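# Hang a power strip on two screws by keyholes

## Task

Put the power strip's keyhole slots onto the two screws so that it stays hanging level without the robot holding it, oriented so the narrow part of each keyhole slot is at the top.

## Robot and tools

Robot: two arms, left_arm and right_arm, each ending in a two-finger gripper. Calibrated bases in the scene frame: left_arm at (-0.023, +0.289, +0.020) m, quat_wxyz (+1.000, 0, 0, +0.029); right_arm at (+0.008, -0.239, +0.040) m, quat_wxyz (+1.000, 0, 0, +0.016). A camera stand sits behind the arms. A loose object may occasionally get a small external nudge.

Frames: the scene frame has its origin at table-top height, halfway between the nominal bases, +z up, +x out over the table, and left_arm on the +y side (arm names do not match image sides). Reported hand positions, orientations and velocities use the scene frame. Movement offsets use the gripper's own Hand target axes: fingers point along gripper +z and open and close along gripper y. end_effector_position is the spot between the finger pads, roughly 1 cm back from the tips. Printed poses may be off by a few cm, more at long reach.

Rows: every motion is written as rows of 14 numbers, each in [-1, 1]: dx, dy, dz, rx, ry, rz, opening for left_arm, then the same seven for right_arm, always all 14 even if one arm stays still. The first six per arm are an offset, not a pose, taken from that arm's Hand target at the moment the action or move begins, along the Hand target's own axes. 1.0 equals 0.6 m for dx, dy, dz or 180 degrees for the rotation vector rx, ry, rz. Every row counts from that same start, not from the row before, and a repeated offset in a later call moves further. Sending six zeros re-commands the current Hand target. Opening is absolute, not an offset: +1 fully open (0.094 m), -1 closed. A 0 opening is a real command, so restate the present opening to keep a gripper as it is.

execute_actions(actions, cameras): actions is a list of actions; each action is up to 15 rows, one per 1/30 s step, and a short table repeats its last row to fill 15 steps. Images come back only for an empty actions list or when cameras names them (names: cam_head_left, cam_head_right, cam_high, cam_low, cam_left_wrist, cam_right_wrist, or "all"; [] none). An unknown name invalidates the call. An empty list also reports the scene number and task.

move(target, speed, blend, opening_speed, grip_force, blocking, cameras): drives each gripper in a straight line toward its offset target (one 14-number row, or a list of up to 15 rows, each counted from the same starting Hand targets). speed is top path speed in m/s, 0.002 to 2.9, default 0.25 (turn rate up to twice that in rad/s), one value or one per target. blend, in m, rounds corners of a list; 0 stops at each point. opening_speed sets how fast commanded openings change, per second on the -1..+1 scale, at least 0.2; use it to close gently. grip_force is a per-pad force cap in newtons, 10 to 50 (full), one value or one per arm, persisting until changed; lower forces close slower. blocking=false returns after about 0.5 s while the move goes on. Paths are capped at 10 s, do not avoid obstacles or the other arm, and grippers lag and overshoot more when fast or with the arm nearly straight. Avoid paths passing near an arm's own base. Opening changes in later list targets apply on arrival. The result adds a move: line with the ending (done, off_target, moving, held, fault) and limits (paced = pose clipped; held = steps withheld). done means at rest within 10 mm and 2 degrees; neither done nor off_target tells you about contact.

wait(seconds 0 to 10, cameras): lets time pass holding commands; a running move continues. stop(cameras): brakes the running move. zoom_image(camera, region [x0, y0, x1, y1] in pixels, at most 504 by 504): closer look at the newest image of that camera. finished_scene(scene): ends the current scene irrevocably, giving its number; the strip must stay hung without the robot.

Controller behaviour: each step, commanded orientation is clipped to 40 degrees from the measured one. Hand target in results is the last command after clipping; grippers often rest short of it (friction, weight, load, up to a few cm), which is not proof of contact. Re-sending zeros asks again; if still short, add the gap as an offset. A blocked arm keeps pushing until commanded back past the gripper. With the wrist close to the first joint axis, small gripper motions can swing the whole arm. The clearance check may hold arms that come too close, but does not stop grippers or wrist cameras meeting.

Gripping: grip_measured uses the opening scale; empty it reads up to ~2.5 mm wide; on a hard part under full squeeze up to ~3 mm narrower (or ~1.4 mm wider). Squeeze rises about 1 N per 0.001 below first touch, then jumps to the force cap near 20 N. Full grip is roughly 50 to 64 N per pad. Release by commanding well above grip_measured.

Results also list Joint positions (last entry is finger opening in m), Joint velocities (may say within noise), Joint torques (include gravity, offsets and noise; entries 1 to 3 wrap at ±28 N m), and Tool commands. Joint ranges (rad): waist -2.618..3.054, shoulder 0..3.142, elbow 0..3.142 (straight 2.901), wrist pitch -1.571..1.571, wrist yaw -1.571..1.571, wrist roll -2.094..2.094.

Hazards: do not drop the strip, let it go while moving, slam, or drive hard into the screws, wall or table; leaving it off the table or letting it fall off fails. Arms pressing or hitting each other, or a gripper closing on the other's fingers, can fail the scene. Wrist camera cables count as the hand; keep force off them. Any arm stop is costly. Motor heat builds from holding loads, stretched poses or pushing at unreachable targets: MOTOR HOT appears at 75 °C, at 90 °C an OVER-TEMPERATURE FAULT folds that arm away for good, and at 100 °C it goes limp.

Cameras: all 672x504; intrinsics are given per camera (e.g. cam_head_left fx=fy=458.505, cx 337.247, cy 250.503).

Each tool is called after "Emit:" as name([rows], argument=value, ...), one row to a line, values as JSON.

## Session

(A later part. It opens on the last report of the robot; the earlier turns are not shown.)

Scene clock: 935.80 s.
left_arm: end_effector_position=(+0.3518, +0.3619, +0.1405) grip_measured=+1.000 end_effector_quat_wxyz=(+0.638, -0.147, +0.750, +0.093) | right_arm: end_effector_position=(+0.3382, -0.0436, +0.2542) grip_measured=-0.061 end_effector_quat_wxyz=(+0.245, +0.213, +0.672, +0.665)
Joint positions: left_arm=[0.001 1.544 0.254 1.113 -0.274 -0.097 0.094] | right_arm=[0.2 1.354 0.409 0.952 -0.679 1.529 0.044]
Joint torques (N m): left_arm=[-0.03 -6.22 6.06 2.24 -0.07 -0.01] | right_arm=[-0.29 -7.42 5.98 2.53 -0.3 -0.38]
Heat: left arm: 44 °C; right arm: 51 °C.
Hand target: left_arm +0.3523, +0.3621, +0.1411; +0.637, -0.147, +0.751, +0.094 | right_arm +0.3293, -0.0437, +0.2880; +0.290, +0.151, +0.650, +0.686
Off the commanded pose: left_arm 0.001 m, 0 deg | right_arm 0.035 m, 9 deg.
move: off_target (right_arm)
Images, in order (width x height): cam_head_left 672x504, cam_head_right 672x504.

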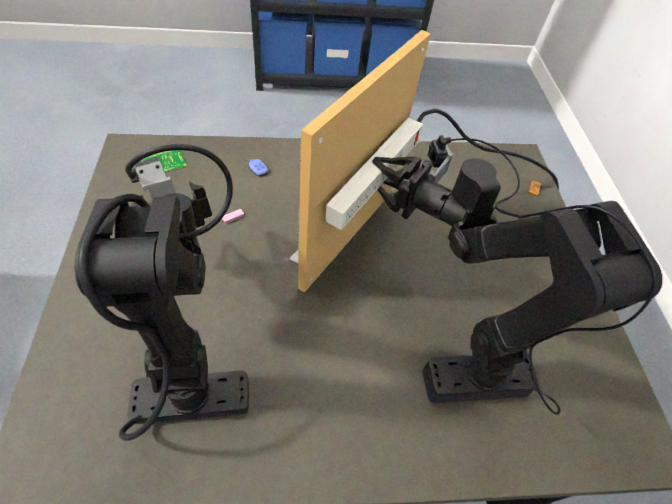

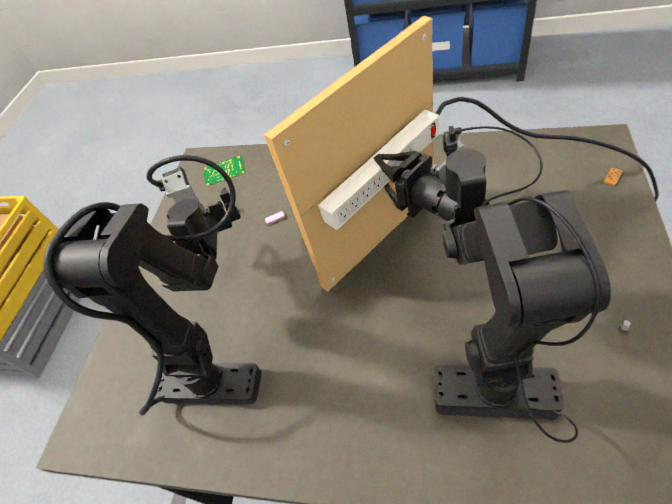

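Emit:
move([
  [0,0,0,0,0,0,1,-0.004,-0.002,0,0.0,0.0,0.012,-0.2],
], speed=[0.05])

Scene clock: 1037.40 s.
left_arm: end_effector_position=(+0.3518, +0.3619, +0.1405) grip_measured=+1.000 end_effector_quat_wxyz=(+0.638, -0.147, +0.750, +0.093) | right_arm: end_effector_position=(+0.3381, -0.0452, +0.2548) grip_measured=-0.061 end_effector_quat_wxyz=(+0.235, +0.220, +0.669, +0.670)
Joint positions: left_arm=[0.001 1.544 0.254 1.113 -0.274 -0.097 0.094] | right_arm=[0.191 1.354 0.409 0.955 -0.692 1.557 0.044]
Joint torques (N m): left_arm=[-0.03 -6.22 6.06 2.23 -0.07 -0.01] | right_arm=[-0.35 -6.57 6.23 2.55 -0.31 -0.3]
Heat: left arm: 44 °C; right arm: 56 °C.
Hand target: left_arm +0.3523, +0.3621, +0.1411; +0.637, -0.147, +0.751, +0.094 | right_arm +0.3314, -0.0451, +0.2874; +0.277, +0.163, +0.647, +0.691
Off the commanded pose: left_arm 0.001 m, 0 deg | right_arm 0.033 m, 9 deg.
move: off_target (right_arm)

Emit:
move([
  [0,0,0,0,0,0,1,-0.003,-0.005,0,0.0,0.0,0.003,-0.2],
], speed=[0.05])

Scene clock: 1041.60 s.
left_arm: end_effector_position=(+0.3518, +0.3619, +0.1405) grip_measured=+1.000 end_effector_quat_wxyz=(+0.638, -0.147, +0.750, +0.093) | right_arm: end_effector_position=(+0.3384, -0.0467, +0.2580) grip_measured=-0.061 end_effector_quat_wxyz=(+0.237, +0.219, +0.665, +0.674)
Joint positions: left_arm=[0.001 1.544 0.254 1.113 -0.274 -0.097 0.094] | right_arm=[0.184 1.354 0.409 0.971 -0.699 1.568 0.044]
Joint torques (N m): left_arm=[-0.03 -6.22 6.08 2.24 -0.07 -0.01] | right_arm=[-0.32 -5.15 6.3 2.55 -0.31 -0.28]
Heat: left arm: 44 °C; right arm: 55 °C.
Hand target: left_arm +0.3523, +0.3621, +0.1411; +0.637, -0.147, +0.751, +0.094 | right_arm +0.3333, -0.0461, +0.2846; +0.274, +0.166, +0.646, +0.693
Off the commanded pose: left_arm 0.001 m, 0 deg | right_arm 0.027 m, 8 deg.
move: off_target (right_arm)

Emit:
move([
  [0,0,0,0,0,0,1,0.001,-0.010,0,0.003,0.0,0.0,-0.2],
], speed=[0.05])

Scene clock: 1045.77 s.
left_arm: end_effector_position=(+0.3518, +0.3619, +0.1405) grip_measured=+1.000 end_effector_quat_wxyz=(+0.638, -0.147, +0.750, +0.093) | right_arm: end_effector_position=(+0.3383, -0.0467, +0.2588) grip_measured=-0.061 end_effector_quat_wxyz=(+0.237, +0.218, +0.664, +0.674)
Joint positions: left_arm=[0.001 1.544 0.254 1.113 -0.274 -0.097 0.094] | right_arm=[0.184 1.354 0.409 0.974 -0.699 1.568 0.044]
Joint torques (N m): left_arm=[-0.03 -6.22 6.06 2.24 -0.06 -0.01] | right_arm=[-0.27 -4.07 5.78 2.56 -0.27 -0.37]
Heat: left arm: 44 °C; right arm: 56 °C.
Hand target: left_arm +0.3523, +0.3621, +0.1411; +0.637, -0.147, +0.751, +0.094 | right_arm +0.3338, -0.0457, +0.2786; +0.273, +0.167, +0.650, +0.690
Off the commanded pose: left_arm 0.001 m, 0 deg | right_arm 0.020 m, 7 deg.
move: off_target (right_arm)

Emit:
move([
  [0,0,0,0,0,0,1,0.001,-0.010,0,0.003,0.0,0.0,-0.2],
], speed=[0.05])

Scene clock: 1050.43 s.
left_arm: end_effector_position=(+0.3518, +0.3619, +0.1405) grip_measured=+1.000 end_effector_quat_wxyz=(+0.638, -0.147, +0.750, +0.093) | right_arm: end_effector_position=(+0.3374, -0.0469, +0.2546) grip_measured=-0.061 end_effector_quat_wxyz=(+0.237, +0.218, +0.666, +0.672)
Joint positions: left_arm=[0.001 1.544 0.254 1.113 -0.274 -0.097 0.094] | right_arm=[0.184 1.36 0.399 0.983 -0.699 1.562 0.044]
Joint torques (N m): left_arm=[-0.05 -6.22 6.06 2.23 -0.06 -0.01] | right_arm=[-0.13 -3.48 5.87 2.57 -0.25 -0.39]
Heat: left arm: 44 °C; right arm: 56 °C.
Hand target: left_arm +0.3523, +0.3621, +0.1411; +0.637, -0.147, +0.751, +0.094 | right_arm +0.3343, -0.0453, +0.2727; +0.272, +0.169, +0.653, +0.686
Off the commanded pose: left_arm 0.001 m, 0 deg | right_arm 0.018 m, 7 deg.
move: off_target (right_arm)

Emit:
move([
  [0,0,0,0,0,0,1,-0.004,0.004,0.027,0.0,0.0,0.0,-0.2],
], speed=[0.05], cameras=["cam_head_left","cam_head_right"])

Emit:
zoom_image(camera="cam_head_left", region=[375, 105, 435, 165])

Emit:
zoom_image(camera="cam_head_left", region=[310, 170, 370, 230])

Emit:
zoom_image(camera="cam_head_right", region=[385, 95, 445, 155])

Emit:
zoom_image(camera="cam_head_right", region=[305, 160, 365, 220])

Scene clock: 1058.87 s.
left_arm: end_effector_position=(+0.3518, +0.3619, +0.1405) grip_measured=+1.000 end_effector_quat_wxyz=(+0.638, -0.147, +0.750, +0.093) | right_arm: end_effector_position=(+0.3398, -0.0411, +0.2415) grip_measured=-0.061 end_effector_quat_wxyz=(+0.228, +0.229, +0.673, +0.665)
Joint positions: left_arm=[0.001 1.544 0.254 1.113 -0.274 -0.097 0.094] | right_arm=[0.208 1.399 0.399 0.984 -0.674 1.559 0.044]
Joint torques (N m): left_arm=[-0.05 -6.2 6.06 2.23 -0.06 -0.01] | right_arm=[0.87 -3.62 9.54 2.52 -0.12 -0.36]
Heat: left arm: 44 °C; right arm: 54 °C.
Hand target: left_arm +0.3523, +0.3621, +0.1411; +0.637, -0.147, +0.751, +0.094 | right_arm +0.3453, -0.0336, +0.2767; +0.272, +0.169, +0.653, +0.686
Off the commanded pose: left_arm 0.001 m, 0 deg | right_arm 0.036 m, 9 deg.
move: off_target (right_arm)
Images, in order (width x height): cam_head_left 672x504, cam_head_right 672x504.

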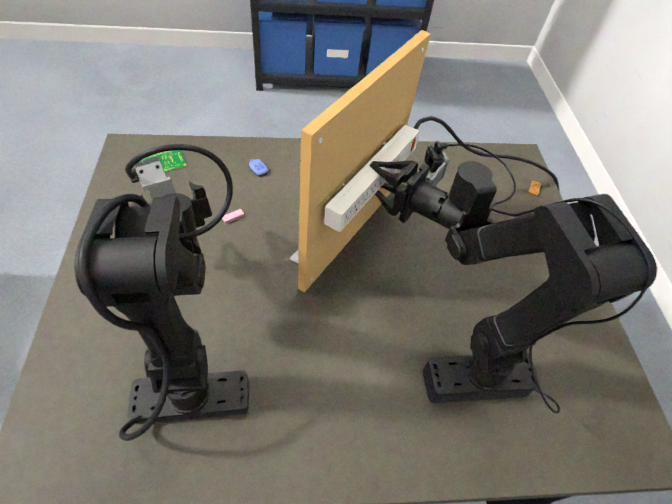

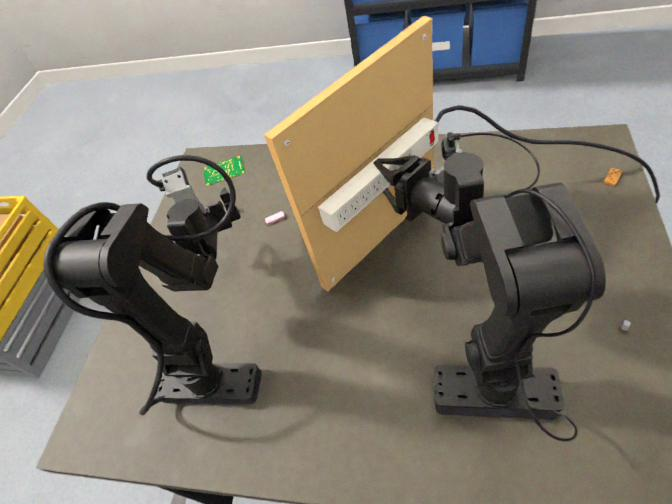

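Scaled by 8.400.

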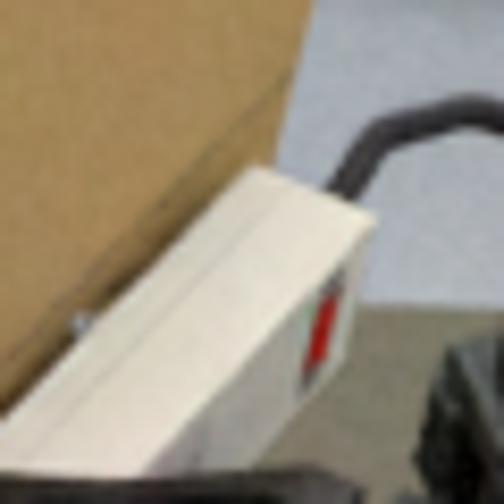

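Scaled by 8.400.

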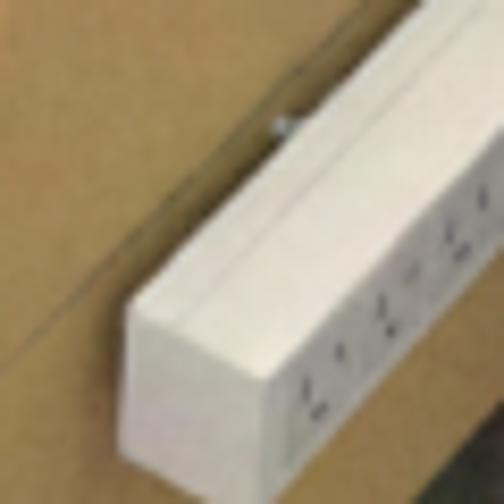

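Scaled by 8.400.

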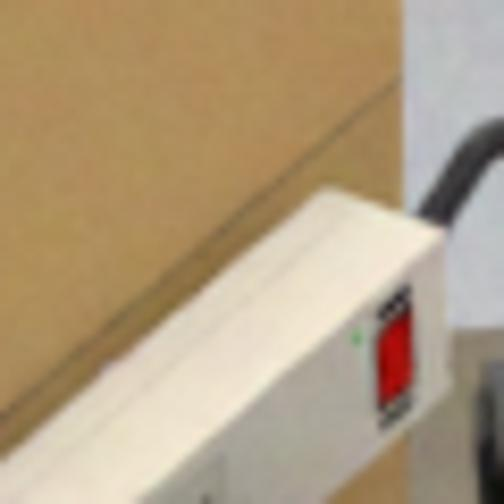

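Scaled by 8.400.

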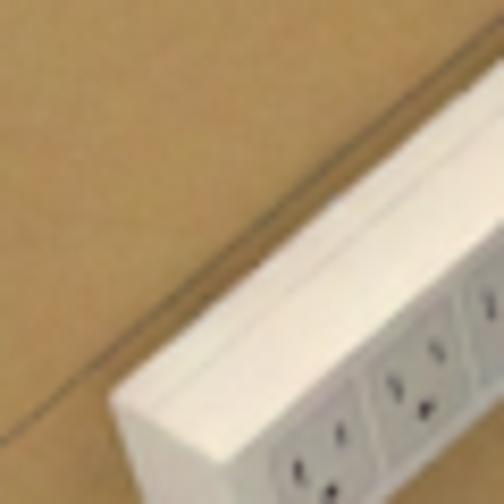

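Emit:
move([
  [0,0,0,0,0,0,1,0.008,0.11,-0.0202,0,0,-0.0043,-0.2],
  [0,0,0,0,0,0,1,-0.0038,0.0118,-0.0202,0,0,-0.0043,-0.2],
], speed=[0.1,0.06])

Scene clock: 1091.40 s.
left_arm: end_effector_position=(+0.3518, +0.3619, +0.1405) grip_measured=+1.000 end_effector_quat_wxyz=(+0.638, -0.147, +0.750, +0.093) | right_arm: end_effector_position=(+0.3428, -0.0474, +0.2615) grip_measured=-0.061 end_effector_quat_wxyz=(+0.242, +0.219, +0.670, +0.667)
Joint positions: left_arm=[0.001 1.544 0.254 1.113 -0.274 -0.097 0.094] | right_arm=[0.182 1.34 0.436 0.913 -0.691 1.543 0.044]
Joint torques (N m): left_arm=[-0.05 -6.23 6.08 2.23 -0.06 -0.01] | right_arm=[-0.14 -3.58 6.26 2.63 -0.38 -0.36]
Heat: left arm: 44 °C; right arm: 57 °C.
Hand target: left_arm +0.3523, +0.3621, +0.1411; +0.637, -0.147, +0.751, +0.094 | right_arm +0.3389, -0.0447, +0.2829; +0.277, +0.164, +0.654, +0.685
Off the commanded pose: left_arm 0.001 m, 0 deg | right_arm 0.022 m, 8 deg.
move: off_target (right_arm)

Emit:
move([
  [0,0,0,0,0,0,1,0.0035,-0.001,0.0265,0,0.001,0.001,-0.2],
], speed=[0.05], cameras=["cam_head_left","cam_head_right"])

Scene clock: 1096.40 s.
left_arm: end_effector_position=(+0.3518, +0.3619, +0.1405) grip_measured=+1.000 end_effector_quat_wxyz=(+0.638, -0.147, +0.750, +0.093) | right_arm: end_effector_position=(+0.3453, -0.0394, +0.2495) grip_measured=-0.061 end_effector_quat_wxyz=(+0.234, +0.228, +0.675, +0.661)
Joint positions: left_arm=[0.001 1.544 0.254 1.113 -0.274 -0.097 0.094] | right_arm=[0.214 1.384 0.436 0.927 -0.659 1.544 0.044]
Joint torques (N m): left_arm=[-0.03 -6.23 6.08 2.24 -0.06 -0.01] | right_arm=[1.06 -3.64 8.77 2.63 -0.25 -0.37]
Heat: left arm: 44 °C; right arm: 55 °C.
Hand target: left_arm +0.3523, +0.3621, +0.1411; +0.637, -0.147, +0.751, +0.094 | right_arm +0.3467, -0.0308, +0.2834; +0.275, +0.164, +0.654, +0.685
Off the commanded pose: left_arm 0.001 m, 0 deg | right_arm 0.035 m, 9 deg.
move: off_target (right_arm)
Images, in order (width x height): cam_head_left 672x504, cam_head_right 672x504.

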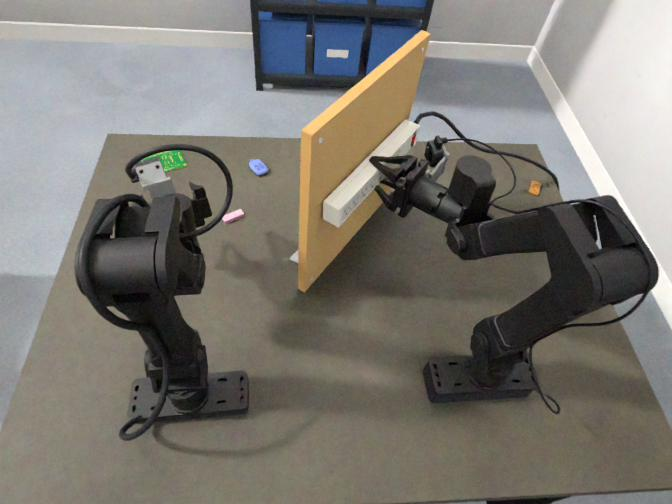

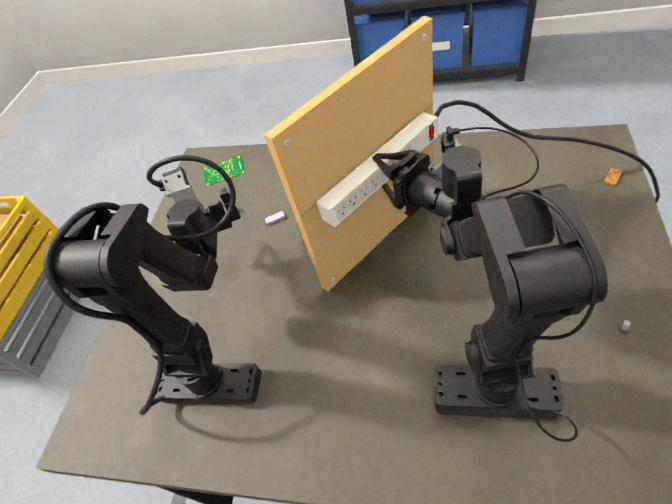

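Emit:
zoom_image(camera="cam_head_left", region=[375, 105, 435, 165])

Emit:
zoom_image(camera="cam_head_left", region=[310, 170, 370, 230])

Emit:
zoom_image(camera="cam_head_right", region=[385, 95, 445, 155])

Emit:
zoom_image(camera="cam_head_right", region=[305, 160, 365, 220])

Scaled by 8.400.

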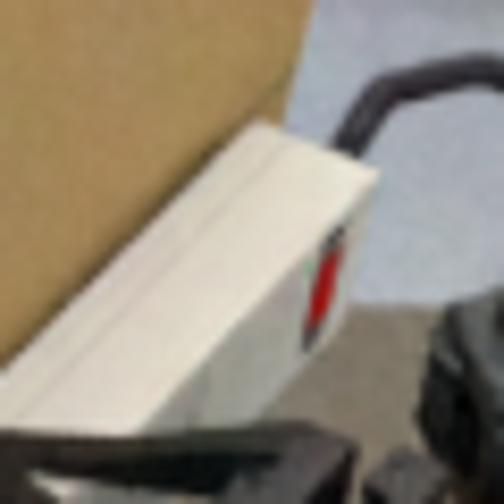

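Scaled by 8.400.

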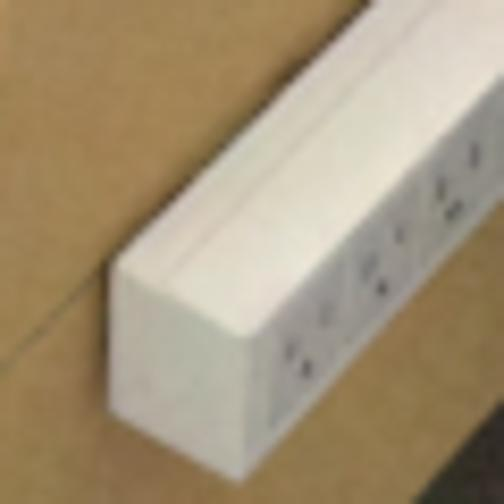

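Scaled by 8.400.

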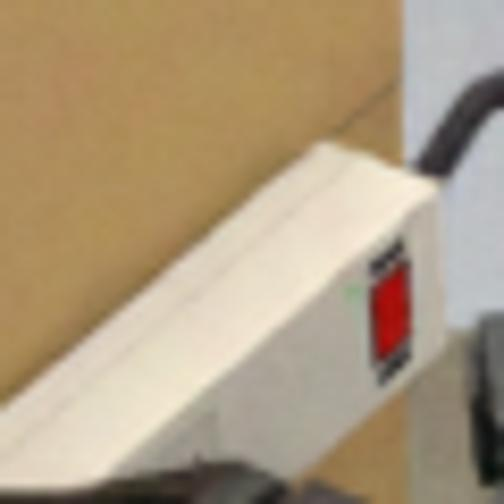

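Scaled by 8.400.

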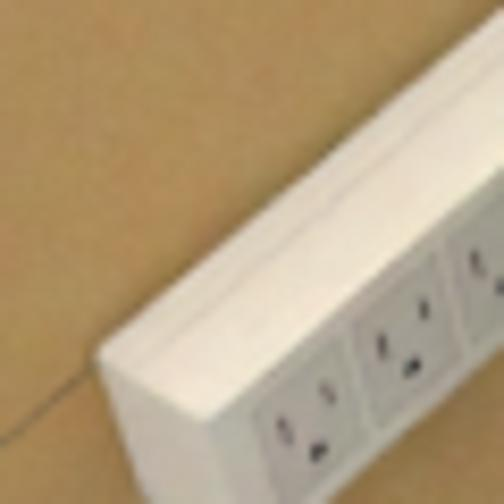

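Emit:
move([
  [0,0,0,0,0,0,1,0.008,0.11,-0.0265,0,-0.001,-0.001,-0.2],
  [0,0,0,0,0,0,1,-0.0035,0.0047,-0.0265,0,-0.001,-0.001,-0.2],
], speed=[0.1,0.06])

Scene clock: 1115.23 s.
left_arm: end_effector_position=(+0.3518, +0.3619, +0.1405) grip_measured=+1.000 end_effector_quat_wxyz=(+0.638, -0.147, +0.750, +0.093) | right_arm: end_effector_position=(+0.3425, -0.0475, +0.2635) grip_measured=-0.061 end_effector_quat_wxyz=(+0.242, +0.219, +0.670, +0.666)
Joint positions: left_arm=[0.001 1.544 0.254 1.113 -0.274 -0.097 0.094] | right_arm=[0.182 1.331 0.44 0.899 -0.691 1.543 0.044]
Joint torques (N m): left_arm=[-0.03 -6.23 6.06 2.23 -0.06 0] | right_arm=[-0.12 -3.52 6.34 2.69 -0.36 -0.34]
Heat: left arm: 44 °C; right arm: 56 °C.
Hand target: left_arm +0.3523, +0.3621, +0.1411; +0.637, -0.147, +0.751, +0.094 | right_arm +0.3386, -0.0448, +0.2850; +0.277, +0.164, +0.654, +0.685
Off the commanded pose: left_arm 0.001 m, 0 deg | right_arm 0.022 m, 8 deg.
move: off_target (right_arm)

Emit:
move([
  [0,0,0,0,0,0,1,0.0035,-0.001,0.0275,0,0.001,0.001,-0.2],
], speed=[0.05], cameras=["cam_head_left","cam_head_right"])

Emit:
zoom_image(camera="cam_head_left", region=[375, 105, 435, 165])

Emit:
zoom_image(camera="cam_head_left", region=[310, 170, 370, 230])

Emit:
zoom_image(camera="cam_head_right", region=[385, 95, 445, 155])

Emit:
zoom_image(camera="cam_head_right", region=[305, 160, 365, 220])

Scene clock: 1121.43 s.
left_arm: end_effector_position=(+0.3518, +0.3619, +0.1405) grip_measured=+1.000 end_effector_quat_wxyz=(+0.638, -0.147, +0.750, +0.093) | right_arm: end_effector_position=(+0.3451, -0.0392, +0.2512) grip_measured=-0.061 end_effector_quat_wxyz=(+0.234, +0.228, +0.675, +0.661)
Joint positions: left_arm=[0.001 1.544 0.254 1.113 -0.274 -0.097 0.094] | right_arm=[0.215 1.376 0.44 0.914 -0.658 1.544 0.044]
Joint torques (N m): left_arm=[-0.03 -6.23 6.06 2.24 -0.06 -0.01] | right_arm=[1.1 -3.82 8.9 2.64 -0.25 -0.37]
Heat: left arm: 44 °C; right arm: 56 °C.
Hand target: left_arm +0.3523, +0.3621, +0.1411; +0.637, -0.147, +0.751, +0.094 | right_arm +0.3468, -0.0303, +0.2857; +0.275, +0.164, +0.654, +0.685
Off the commanded pose: left_arm 0.001 m, 0 deg | right_arm 0.036 m, 9 deg.
move: off_target (right_arm)
Images, in order (width x height): cam_head_left 672x504, cam_head_right 672x504.

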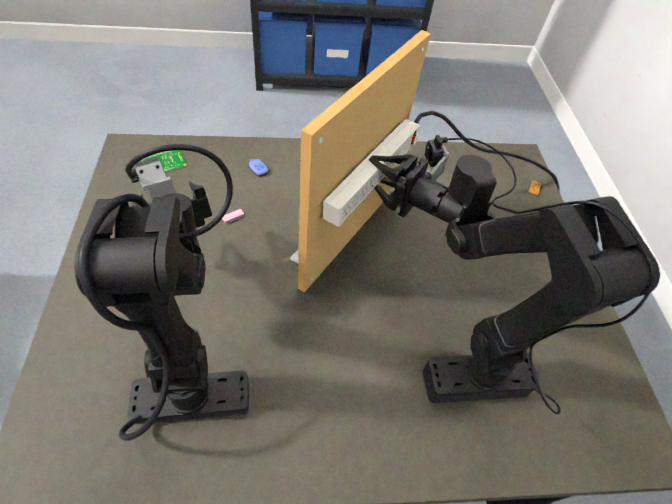

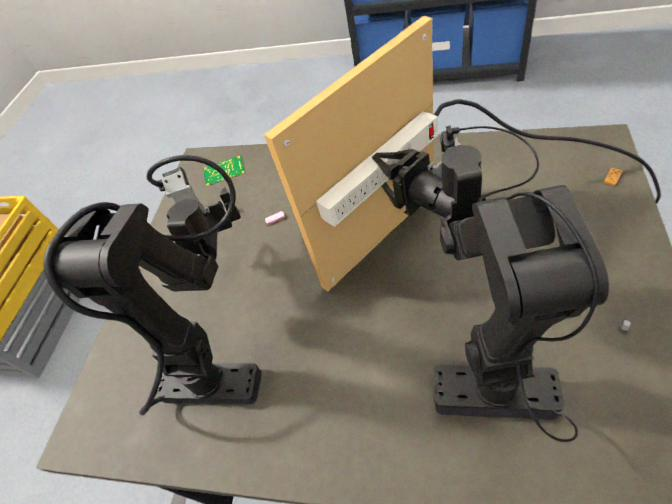

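Scaled by 8.400.

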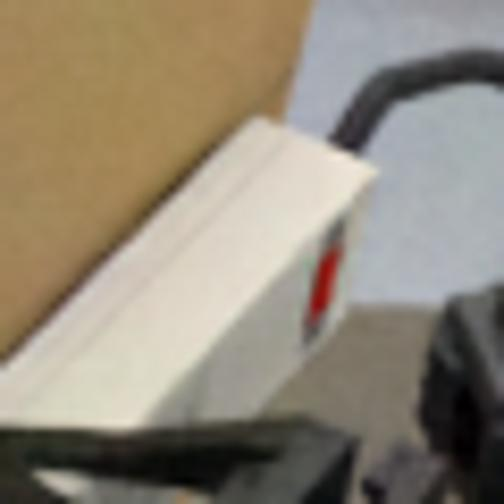

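Scaled by 8.400.

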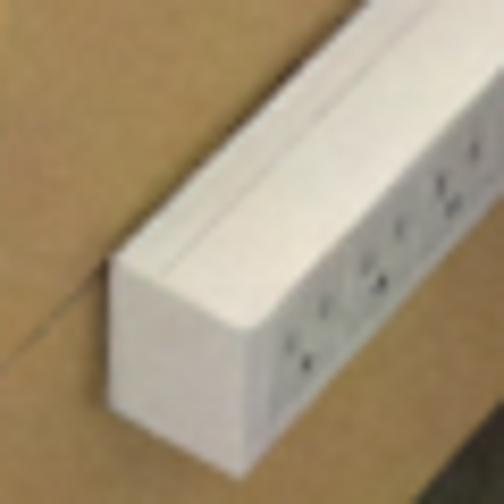

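Scaled by 8.400.

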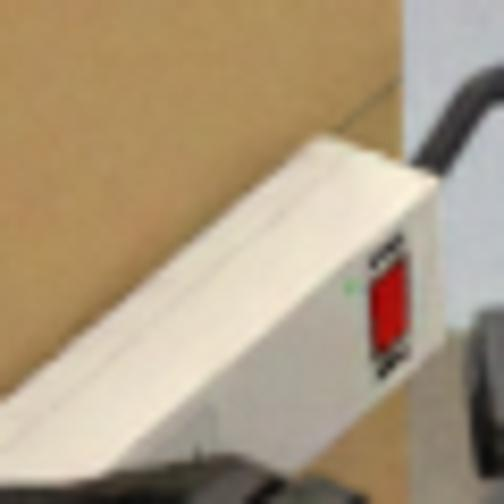

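Scaled by 8.400.

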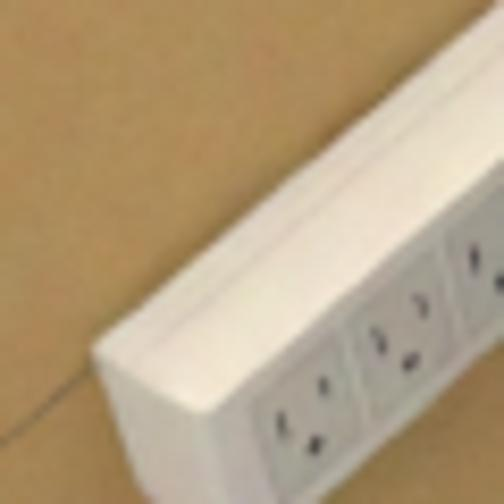

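Emit:
move([
  [0,0,0,0,0,0,1,0.001,0.002,0.006,0,0,0,-0.2],
], speed=[0.05])

Emit:
move([
  [0,0,0,0,0,0,1,0.001,0.002,0.006,0,0,0,-0.2],
], speed=[0.05])

Scene clock: 1125.30 s.
left_arm: end_effector_position=(+0.3518, +0.3619, +0.1405) grip_measured=+1.000 end_effector_quat_wxyz=(+0.638, -0.147, +0.750, +0.093) | right_arm: end_effector_position=(+0.3453, -0.0389, +0.2512) grip_measured=-0.061 end_effector_quat_wxyz=(+0.235, +0.229, +0.675, +0.661)
Joint positions: left_arm=[0.001 1.544 0.254 1.113 -0.274 -0.097 0.094] | right_arm=[0.218 1.376 0.44 0.914 -0.653 1.544 0.044]
Joint torques (N m): left_arm=[-0.03 -6.22 6.06 2.24 -0.07 -0.01] | right_arm=[1.69 -3.37 9.62 2.6 -0.19 -0.36]
Heat: left arm: 44 °C; right arm: 55 °C.
Hand target: left_arm +0.3523, +0.3621, +0.1411; +0.637, -0.147, +0.751, +0.094 | right_arm +0.3482, -0.0270, +0.2871; +0.275, +0.164, +0.654, +0.685
Off the commanded pose: left_arm 0.001 m, 0 deg | right_arm 0.038 m, 9 deg.
move: off_target (right_arm)

Scene clock: 1126.00 s.
left_arm: end_effector_position=(+0.3518, +0.3619, +0.1405) grip_measured=+1.000 end_effector_quat_wxyz=(+0.638, -0.147, +0.750, +0.093) | right_arm: end_effector_position=(+0.3459, -0.0386, +0.2513) grip_measured=-0.061 end_effector_quat_wxyz=(+0.236, +0.231, +0.674, +0.660)
Joint positions: left_arm=[0.001 1.544 0.254 1.113 -0.274 -0.097 0.094] | right_arm=[0.222 1.376 0.44 0.915 -0.643 1.544 0.044]
Joint torques (N m): left_arm=[-0.03 -6.22 6.08 2.24 -0.07 -0.01] | right_arm=[2.24 -3.08 10.36 2.56 -0.16 -0.39]
Heat: left arm: 44 °C; right arm: 55 °C.
Hand target: left_arm +0.3523, +0.3621, +0.1411; +0.637, -0.147, +0.751, +0.094 | right_arm +0.3496, -0.0238, +0.2886; +0.275, +0.164, +0.654, +0.685
Off the commanded pose: left_arm 0.001 m, 0 deg | right_arm 0.040 m, 10 deg.
move: off_target (right_arm)

Emit:
move([
  [0,0,0,0,0,0,1,0,0.006,0.001,0,0.003,0,-0.2],
], speed=[0.05])

Emit:
move([
  [0,0,0,0,0,0,1,0,0.006,0.001,0,0.003,0,-0.2],
], speed=[0.05])

Emit:
move([
  [0,0,0,0,0,0,1,0,0.006,0.001,0,0.003,0,-0.2],
], speed=[0.05])

Scene clock: 1130.47 s.
left_arm: end_effector_position=(+0.3518, +0.3619, +0.1405) grip_measured=+1.000 end_effector_quat_wxyz=(+0.638, -0.147, +0.750, +0.093) | right_arm: end_effector_position=(+0.3459, -0.0386, +0.2513) grip_measured=-0.061 end_effector_quat_wxyz=(+0.236, +0.231, +0.674, +0.660)
Joint positions: left_arm=[0.001 1.544 0.254 1.113 -0.274 -0.097 0.094] | right_arm=[0.222 1.376 0.44 0.915 -0.643 1.544 0.044]
Joint torques (N m): left_arm=[-0.05 -6.22 6.06 2.24 -0.06 -0.01] | right_arm=[1.98 -3.73 11.14 2.4 -0.32 -0.39]
Heat: left arm: 44 °C; right arm: 54 °C.
Hand target: left_arm +0.3523, +0.3621, +0.1411; +0.637, -0.147, +0.751, +0.094 | right_arm +0.3494, -0.0233, +0.2922; +0.272, +0.161, +0.655, +0.686
Off the commanded pose: left_arm 0.001 m, 0 deg | right_arm 0.044 m, 10 deg.
move: off_target (right_arm)

Scene clock: 1131.17 s.
left_arm: end_effector_position=(+0.3518, +0.3619, +0.1405) grip_measured=+1.000 end_effector_quat_wxyz=(+0.638, -0.147, +0.750, +0.093) | right_arm: end_effector_position=(+0.3460, -0.0381, +0.2512) grip_measured=-0.061 end_effector_quat_wxyz=(+0.234, +0.231, +0.676, +0.660)
Joint positions: left_arm=[0.001 1.544 0.254 1.113 -0.274 -0.097 0.094] | right_arm=[0.222 1.376 0.444 0.907 -0.646 1.544 0.044]
Joint torques (N m): left_arm=[-0.03 -6.22 6.06 2.23 -0.07 -0.01] | right_arm=[1.69 -4.4 11.73 2.29 -0.44 -0.37]
Heat: left arm: 44 °C; right arm: 54 °C.
Hand target: left_arm +0.3523, +0.3621, +0.1411; +0.637, -0.147, +0.751, +0.094 | right_arm +0.3492, -0.0227, +0.2959; +0.269, +0.158, +0.657, +0.687
Off the commanded pose: left_arm 0.001 m, 0 deg | right_arm 0.047 m, 10 deg.
move: off_target (right_arm)

Scene clock: 1131.90 s.
left_arm: end_effector_position=(+0.3518, +0.3619, +0.1405) grip_measured=+1.000 end_effector_quat_wxyz=(+0.638, -0.147, +0.750, +0.093) | right_arm: end_effector_position=(+0.3460, -0.0381, +0.2511) grip_measured=-0.061 end_effector_quat_wxyz=(+0.231, +0.229, +0.678, +0.659)
Joint positions: left_arm=[0.001 1.544 0.254 1.113 -0.274 -0.097 0.094] | right_arm=[0.217 1.376 0.45 0.895 -0.659 1.542 0.044]
Joint torques (N m): left_arm=[-0.02 -6.23 6.06 2.24 -0.06 -0.01] | right_arm=[1.84 -5.09 12.12 2.21 -0.46 -0.33]
Heat: left arm: 44 °C; right arm: 54 °C.
Hand target: left_arm +0.3523, +0.3621, +0.1411; +0.637, -0.147, +0.751, +0.094 | right_arm +0.3489, -0.0222, +0.2994; +0.265, +0.155, +0.658, +0.688
Off the commanded pose: left_arm 0.001 m, 0 deg | right_arm 0.051 m, 10 deg.
move: off_target (right_arm)

Emit:
move([
  [0,0,0,0,0,0,1,0,0.005,0.002,-0.008,0,0,-0.2],
], speed=[0.05])

Emit:
move([
  [0,0,0,0,0,0,1,0,0.005,0.002,-0.008,0,0,-0.2],
], speed=[0.05])

Scene clock: 1138.13 s.
left_arm: end_effector_position=(+0.3518, +0.3619, +0.1405) grip_measured=+1.000 end_effector_quat_wxyz=(+0.638, -0.147, +0.750, +0.093) | right_arm: end_effector_position=(+0.3460, -0.0381, +0.2515) grip_measured=-0.061 end_effector_quat_wxyz=(+0.231, +0.229, +0.677, +0.660)
Joint positions: left_arm=[0.001 1.544 0.254 1.113 -0.274 -0.097 0.094] | right_arm=[0.217 1.376 0.45 0.897 -0.659 1.542 0.044]
Joint torques (N m): left_arm=[-0.03 -6.22 6.06 2.23 -0.06 0] | right_arm=[1.95 -4.1 11.69 2.64 -0.44 -0.2]
Heat: left arm: 44 °C; right arm: 58 °C.
Hand target: left_arm +0.3523, +0.3621, +0.1411; +0.637, -0.147, +0.751, +0.094 | right_arm +0.3491, -0.0212, +0.3024; +0.267, +0.151, +0.649, +0.696
Off the commanded pose: left_arm 0.001 m, 0 deg | right_arm 0.054 m, 11 deg.
move: off_target (right_arm)

Scene clock: 1138.90 s.
left_arm: end_effector_position=(+0.3518, +0.3619, +0.1405) grip_measured=+1.000 end_effector_quat_wxyz=(+0.638, -0.147, +0.750, +0.093) | right_arm: end_effector_position=(+0.3460, -0.0381, +0.2522) grip_measured=-0.061 end_effector_quat_wxyz=(+0.230, +0.230, +0.676, +0.661)
Joint positions: left_arm=[0.001 1.544 0.254 1.113 -0.274 -0.097 0.094] | right_arm=[0.217 1.376 0.45 0.901 -0.659 1.548 0.044]
Joint torques (N m): left_arm=[-0.03 -6.23 6.06 2.23 -0.06 -0.01] | right_arm=[2.17 -3.21 11.29 3.01 -0.44 -0.11]
Heat: left arm: 44 °C; right arm: 58 °C.
Hand target: left_arm +0.3523, +0.3621, +0.1411; +0.637, -0.147, +0.751, +0.094 | right_arm +0.3492, -0.0202, +0.3055; +0.269, +0.148, +0.641, +0.704
Off the commanded pose: left_arm 0.001 m, 0 deg | right_arm 0.056 m, 12 deg.
move: off_target (right_arm)

Emit:
execute_actions(actions=[], cameras=["cam_head_left","cam_head_right"])

Emit:
zoom_image(camera="cam_head_left", region=[375, 105, 435, 165])

Emit:
zoom_image(camera="cam_head_left", region=[310, 170, 370, 230])

Emit:
zoom_image(camera="cam_head_right", region=[385, 95, 445, 155])

Emit:
zoom_image(camera="cam_head_right", region=[305, 160, 365, 220])

Scene clock: 1146.63 s.
left_arm: end_effector_position=(+0.3518, +0.3619, +0.1405) grip_measured=+1.000 end_effector_quat_wxyz=(+0.638, -0.147, +0.750, +0.093) | right_arm: end_effector_position=(+0.3460, -0.0381, +0.2523) grip_measured=-0.061 end_effector_quat_wxyz=(+0.230, +0.230, +0.676, +0.661)
Joint positions: left_arm=[0.001 1.544 0.254 1.113 -0.274 -0.097 0.094] | right_arm=[0.217 1.376 0.45 0.901 -0.659 1.548 0.044]
Joint velocities: within noise
Joint torques (N m): left_arm=[-0.03 -6.22 6.06 2.24 -0.07 -0.01] | right_arm=[2.11 -3.21 11.28 2.99 -0.44 -0.1]
Heat: left arm: 44 °C; right arm: 60 °C.
Hand target: left_arm +0.3523, +0.3621, +0.1411; +0.637, -0.147, +0.751, +0.094 | right_arm +0.3492, -0.0202, +0.3055; +0.269, +0.148, +0.640, +0.704
Tool commands: left_gripper/opening=+1.0 right_gripper/opening=-0.2
Off the commanded pose: left_arm 0.001 m, 0 deg | right_arm 0.056 m, 12 deg.
Images, in order (width x height): cam_head_left 672x504, cam_head_right 672x504.

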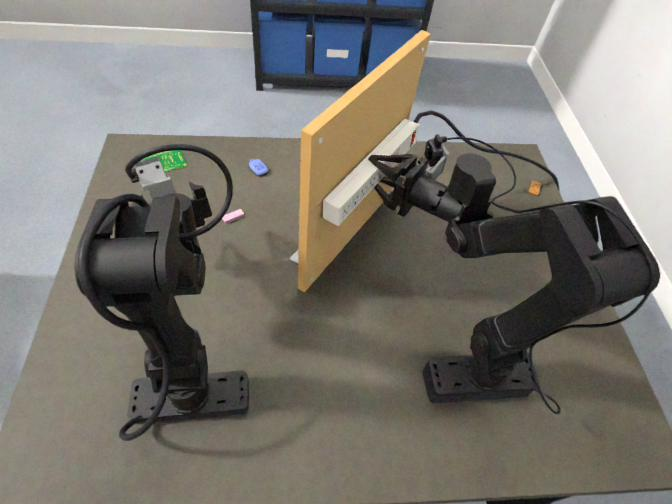

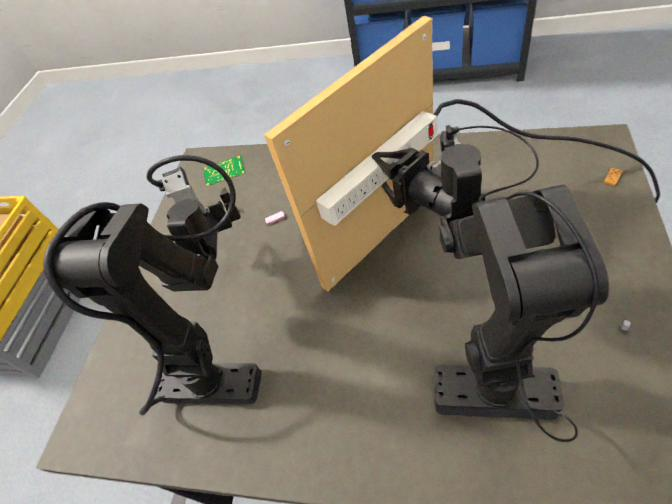

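Scaled by 8.400.

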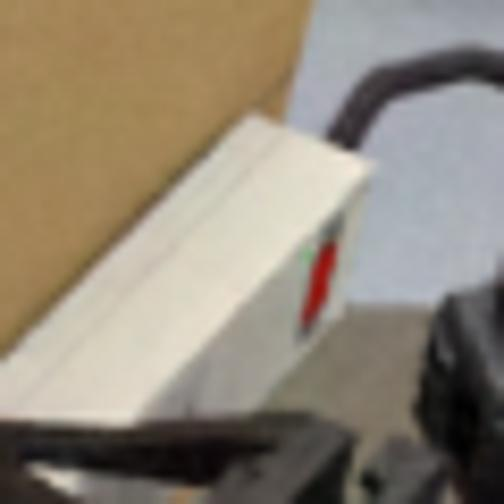

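Scaled by 8.400.

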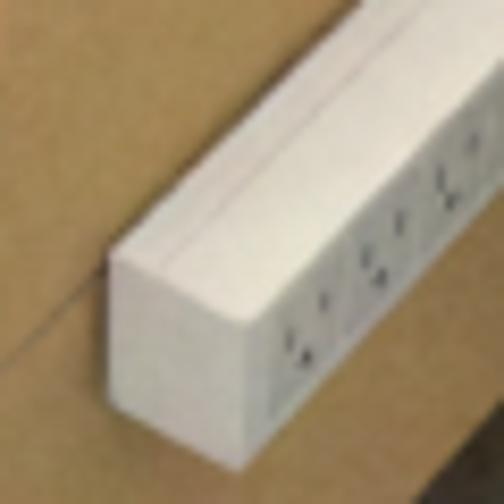

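Scaled by 8.400.

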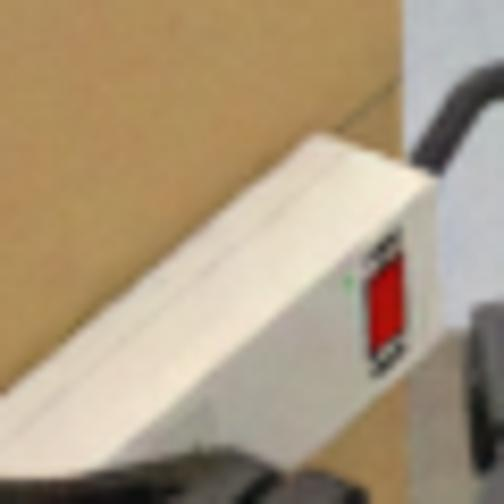

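Scaled by 8.400.

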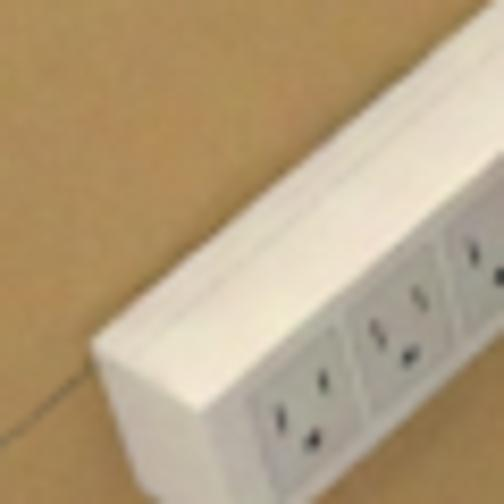

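Emit:
move([
  [0,0,0,0,0,0,1,0,-0.006,-0.002,0.0,0,-0.006,-0.2],
], speed=[0.05])

Emit:
move([
  [0,0,0,0,0,0,1,0,-0.006,-0.002,0.0,0,-0.006,-0.2],
], speed=[0.05])

Emit:
move([
  [0,0,0,0,0,0,1,0,-0.006,-0.002,0.0,0,-0.006,-0.2],
], speed=[0.05])

Scene clock: 1161.97 s.
left_arm: end_effector_position=(+0.3518, +0.3619, +0.1405) grip_measured=+1.000 end_effector_quat_wxyz=(+0.638, -0.147, +0.750, +0.093) | right_arm: end_effector_position=(+0.3462, -0.0380, +0.2521) grip_measured=-0.061 end_effector_quat_wxyz=(+0.230, +0.227, +0.676, +0.663)
Joint positions: left_arm=[0.001 1.544 0.254 1.113 -0.274 -0.097 0.094] | right_arm=[0.215 1.382 0.45 0.912 -0.666 1.549 0.044]
Joint torques (N m): left_arm=[-0.03 -6.22 6.06 2.24 -0.06 -0.01] | right_arm=[2.18 -2.96 10.74 3.05 -0.34 -0.28]
Heat: left arm: 44 °C; right arm: 64 °C.
Hand target: left_arm +0.3523, +0.3621, +0.1411; +0.637, -0.147, +0.751, +0.094 | right_arm +0.3493, -0.0211, +0.3017; +0.276, +0.142, +0.642, +0.701
Off the commanded pose: left_arm 0.001 m, 0 deg | right_arm 0.053 m, 13 deg.
move: off_target (right_arm)

Scene clock: 1162.80 s.
left_arm: end_effector_position=(+0.3518, +0.3619, +0.1405) grip_measured=+1.000 end_effector_quat_wxyz=(+0.638, -0.147, +0.750, +0.093) | right_arm: end_effector_position=(+0.3462, -0.0379, +0.2521) grip_measured=-0.061 end_effector_quat_wxyz=(+0.229, +0.224, +0.675, +0.664)
Joint positions: left_arm=[0.001 1.544 0.254 1.113 -0.274 -0.097 0.094] | right_arm=[0.211 1.39 0.45 0.924 -0.676 1.549 0.044]
Joint torques (N m): left_arm=[-0.03 -6.22 6.06 2.24 -0.06 -0.01] | right_arm=[2.33 -2.71 10.17 3.05 -0.23 -0.45]
Heat: left arm: 44 °C; right arm: 64 °C.
Hand target: left_arm +0.3523, +0.3621, +0.1411; +0.637, -0.147, +0.751, +0.094 | right_arm +0.3493, -0.0219, +0.2980; +0.282, +0.136, +0.643, +0.699
Off the commanded pose: left_arm 0.001 m, 0 deg | right_arm 0.049 m, 13 deg.
move: off_target (right_arm)

Scene clock: 1163.67 s.
left_arm: end_effector_position=(+0.3518, +0.3619, +0.1405) grip_measured=+1.000 end_effector_quat_wxyz=(+0.638, -0.147, +0.750, +0.093) | right_arm: end_effector_position=(+0.3463, -0.0379, +0.2520) grip_measured=-0.061 end_effector_quat_wxyz=(+0.228, +0.220, +0.675, +0.666)
Joint positions: left_arm=[0.001 1.544 0.254 1.113 -0.274 -0.097 0.094] | right_arm=[0.207 1.398 0.45 0.937 -0.687 1.55 0.044]
Joint torques (N m): left_arm=[-0.03 -6.22 6.06 2.23 -0.06 -0.01] | right_arm=[2.47 -2.52 9.59 3.04 -0.11 -0.62]
Heat: left arm: 44 °C; right arm: 63 °C.
Hand target: left_arm +0.3523, +0.3621, +0.1411; +0.637, -0.147, +0.751, +0.094 | right_arm +0.3494, -0.0229, +0.2944; +0.289, +0.130, +0.644, +0.696
Off the commanded pose: left_arm 0.001 m, 0 deg | right_arm 0.045 m, 13 deg.
move: off_target (right_arm)

Emit:
move([
  [0,0,0,0,0,0,1,0,-0.008,-0.008,0.0,-0.004,-0.004,-0.2],
], speed=[0.05])

Emit:
move([
  [0,0,0,0,0,0,1,0,-0.008,-0.006,0.0,-0.004,-0.004,-0.2],
], speed=[0.05])

Emit:
move([
  [0,0,0,0,0,0,1,0,-0.008,-0.004,0.0,-0.004,-0.004,-0.2],
], speed=[0.05], cameras=["cam_head_left","cam_head_right"])

Emit:
zoom_image(camera="cam_head_left", region=[375, 105, 435, 165])

Emit:
zoom_image(camera="cam_head_left", region=[310, 170, 370, 230])

Emit:
zoom_image(camera="cam_head_right", region=[385, 95, 445, 155])

Emit:
zoom_image(camera="cam_head_right", region=[305, 160, 365, 220])

Scene clock: 1170.13 s.
left_arm: end_effector_position=(+0.3518, +0.3619, +0.1405) grip_measured=+1.000 end_effector_quat_wxyz=(+0.638, -0.147, +0.750, +0.093) | right_arm: end_effector_position=(+0.3463, -0.0384, +0.2512) grip_measured=-0.061 end_effector_quat_wxyz=(+0.233, +0.217, +0.672, +0.669)
Joint positions: left_arm=[0.001 1.544 0.254 1.113 -0.274 -0.097 0.094] | right_arm=[0.207 1.412 0.44 0.976 -0.685 1.552 0.044]
Joint torques (N m): left_arm=[-0.03 -6.22 6.06 2.23 -0.06 -0.01] | right_arm=[2.02 -3.11 8.59 2.95 -0.06 -0.74]
Heat: left arm: 44 °C; right arm: 63 °C.
Hand target: left_arm +0.3523, +0.3621, +0.1411; +0.637, -0.147, +0.751, +0.094 | right_arm +0.3480, -0.0269, +0.2892; +0.297, +0.130, +0.643, +0.693
Off the commanded pose: left_arm 0.001 m, 0 deg | right_arm 0.040 m, 13 deg.
move: off_target (right_arm)

Scene clock: 1171.10 s.
left_arm: end_effector_position=(+0.3518, +0.3619, +0.1405) grip_measured=+1.000 end_effector_quat_wxyz=(+0.638, -0.147, +0.750, +0.093) | right_arm: end_effector_position=(+0.3468, -0.0389, +0.2501) grip_measured=-0.061 end_effector_quat_wxyz=(+0.243, +0.210, +0.669, +0.670)
Joint positions: left_arm=[0.001 1.544 0.254 1.113 -0.274 -0.097 0.094] | right_arm=[0.207 1.43 0.429 1.022 -0.68 1.54 0.044]
Joint torques (N m): left_arm=[-0.03 -6.22 6.08 2.24 -0.07 0] | right_arm=[1.74 -3.36 7.82 2.94 -0.02 -0.71]
Heat: left arm: 44 °C; right arm: 62 °C.
Hand target: left_arm +0.3523, +0.3621, +0.1411; +0.637, -0.147, +0.751, +0.094 | right_arm +0.3471, -0.0299, +0.2840; +0.306, +0.130, +0.642, +0.691
Off the commanded pose: left_arm 0.001 m, 0 deg | right_arm 0.035 m, 12 deg.
move: off_target (right_arm)

Scene clock: 1172.07 s.
left_arm: end_effector_position=(+0.3518, +0.3619, +0.1405) grip_measured=+1.000 end_effector_quat_wxyz=(+0.638, -0.147, +0.750, +0.093) | right_arm: end_effector_position=(+0.3474, -0.0391, +0.2512) grip_measured=-0.061 end_effector_quat_wxyz=(+0.258, +0.198, +0.665, +0.673)
Joint positions: left_arm=[0.001 1.544 0.254 1.113 -0.274 -0.097 0.094] | right_arm=[0.208 1.453 0.42 1.082 -0.675 1.525 0.044]
Joint torques (N m): left_arm=[-0.05 -6.23 6.06 2.24 -0.06 0] | right_arm=[1.61 -3.52 7.05 2.78 0.05 -0.65]
Heat: left arm: 44 °C; right arm: 62 °C.
Hand target: left_arm +0.3523, +0.3621, +0.1411; +0.637, -0.147, +0.751, +0.094 | right_arm +0.3470, -0.0318, +0.2790; +0.314, +0.131, +0.641, +0.688
Off the commanded pose: left_arm 0.001 m, 0 deg | right_arm 0.029 m, 11 deg.
move: off_target (right_arm)
Images, in order (width x height): cam_head_left 672x504, cam_head_right 672x504.

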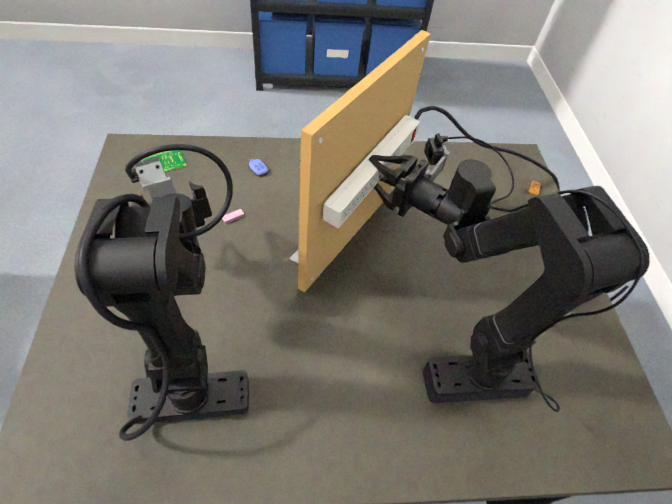

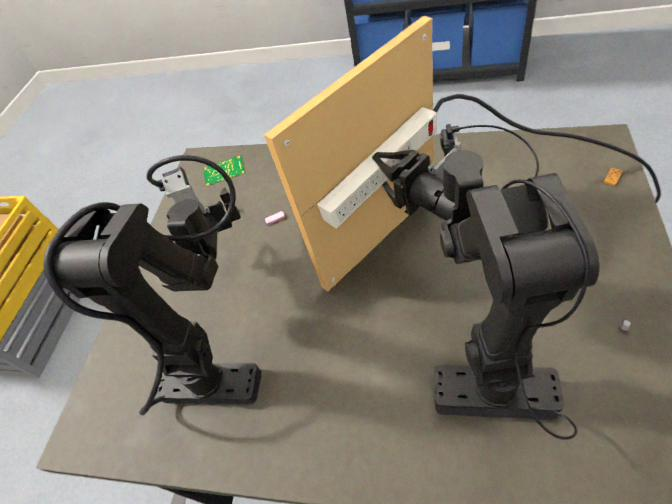

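Scaled by 8.400.

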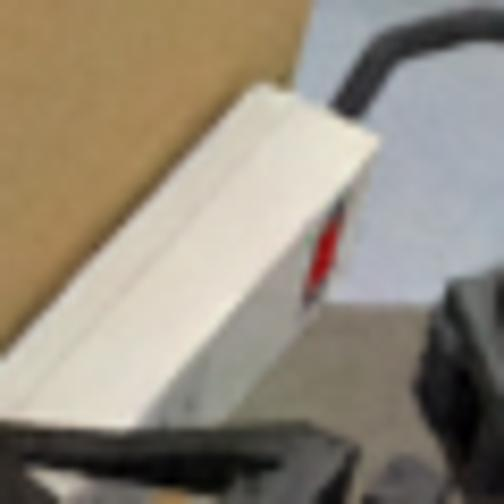

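Scaled by 8.400.

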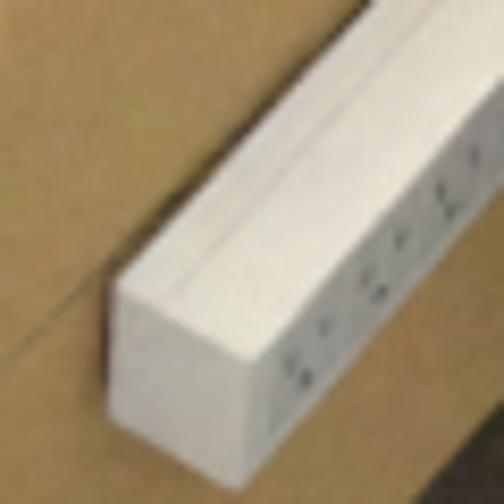

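Scaled by 8.400.

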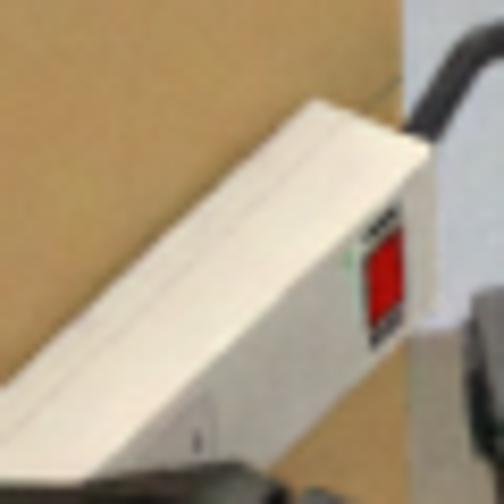

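Scaled by 8.400.

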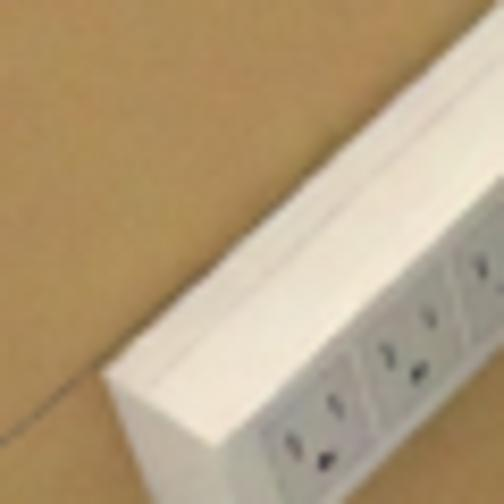

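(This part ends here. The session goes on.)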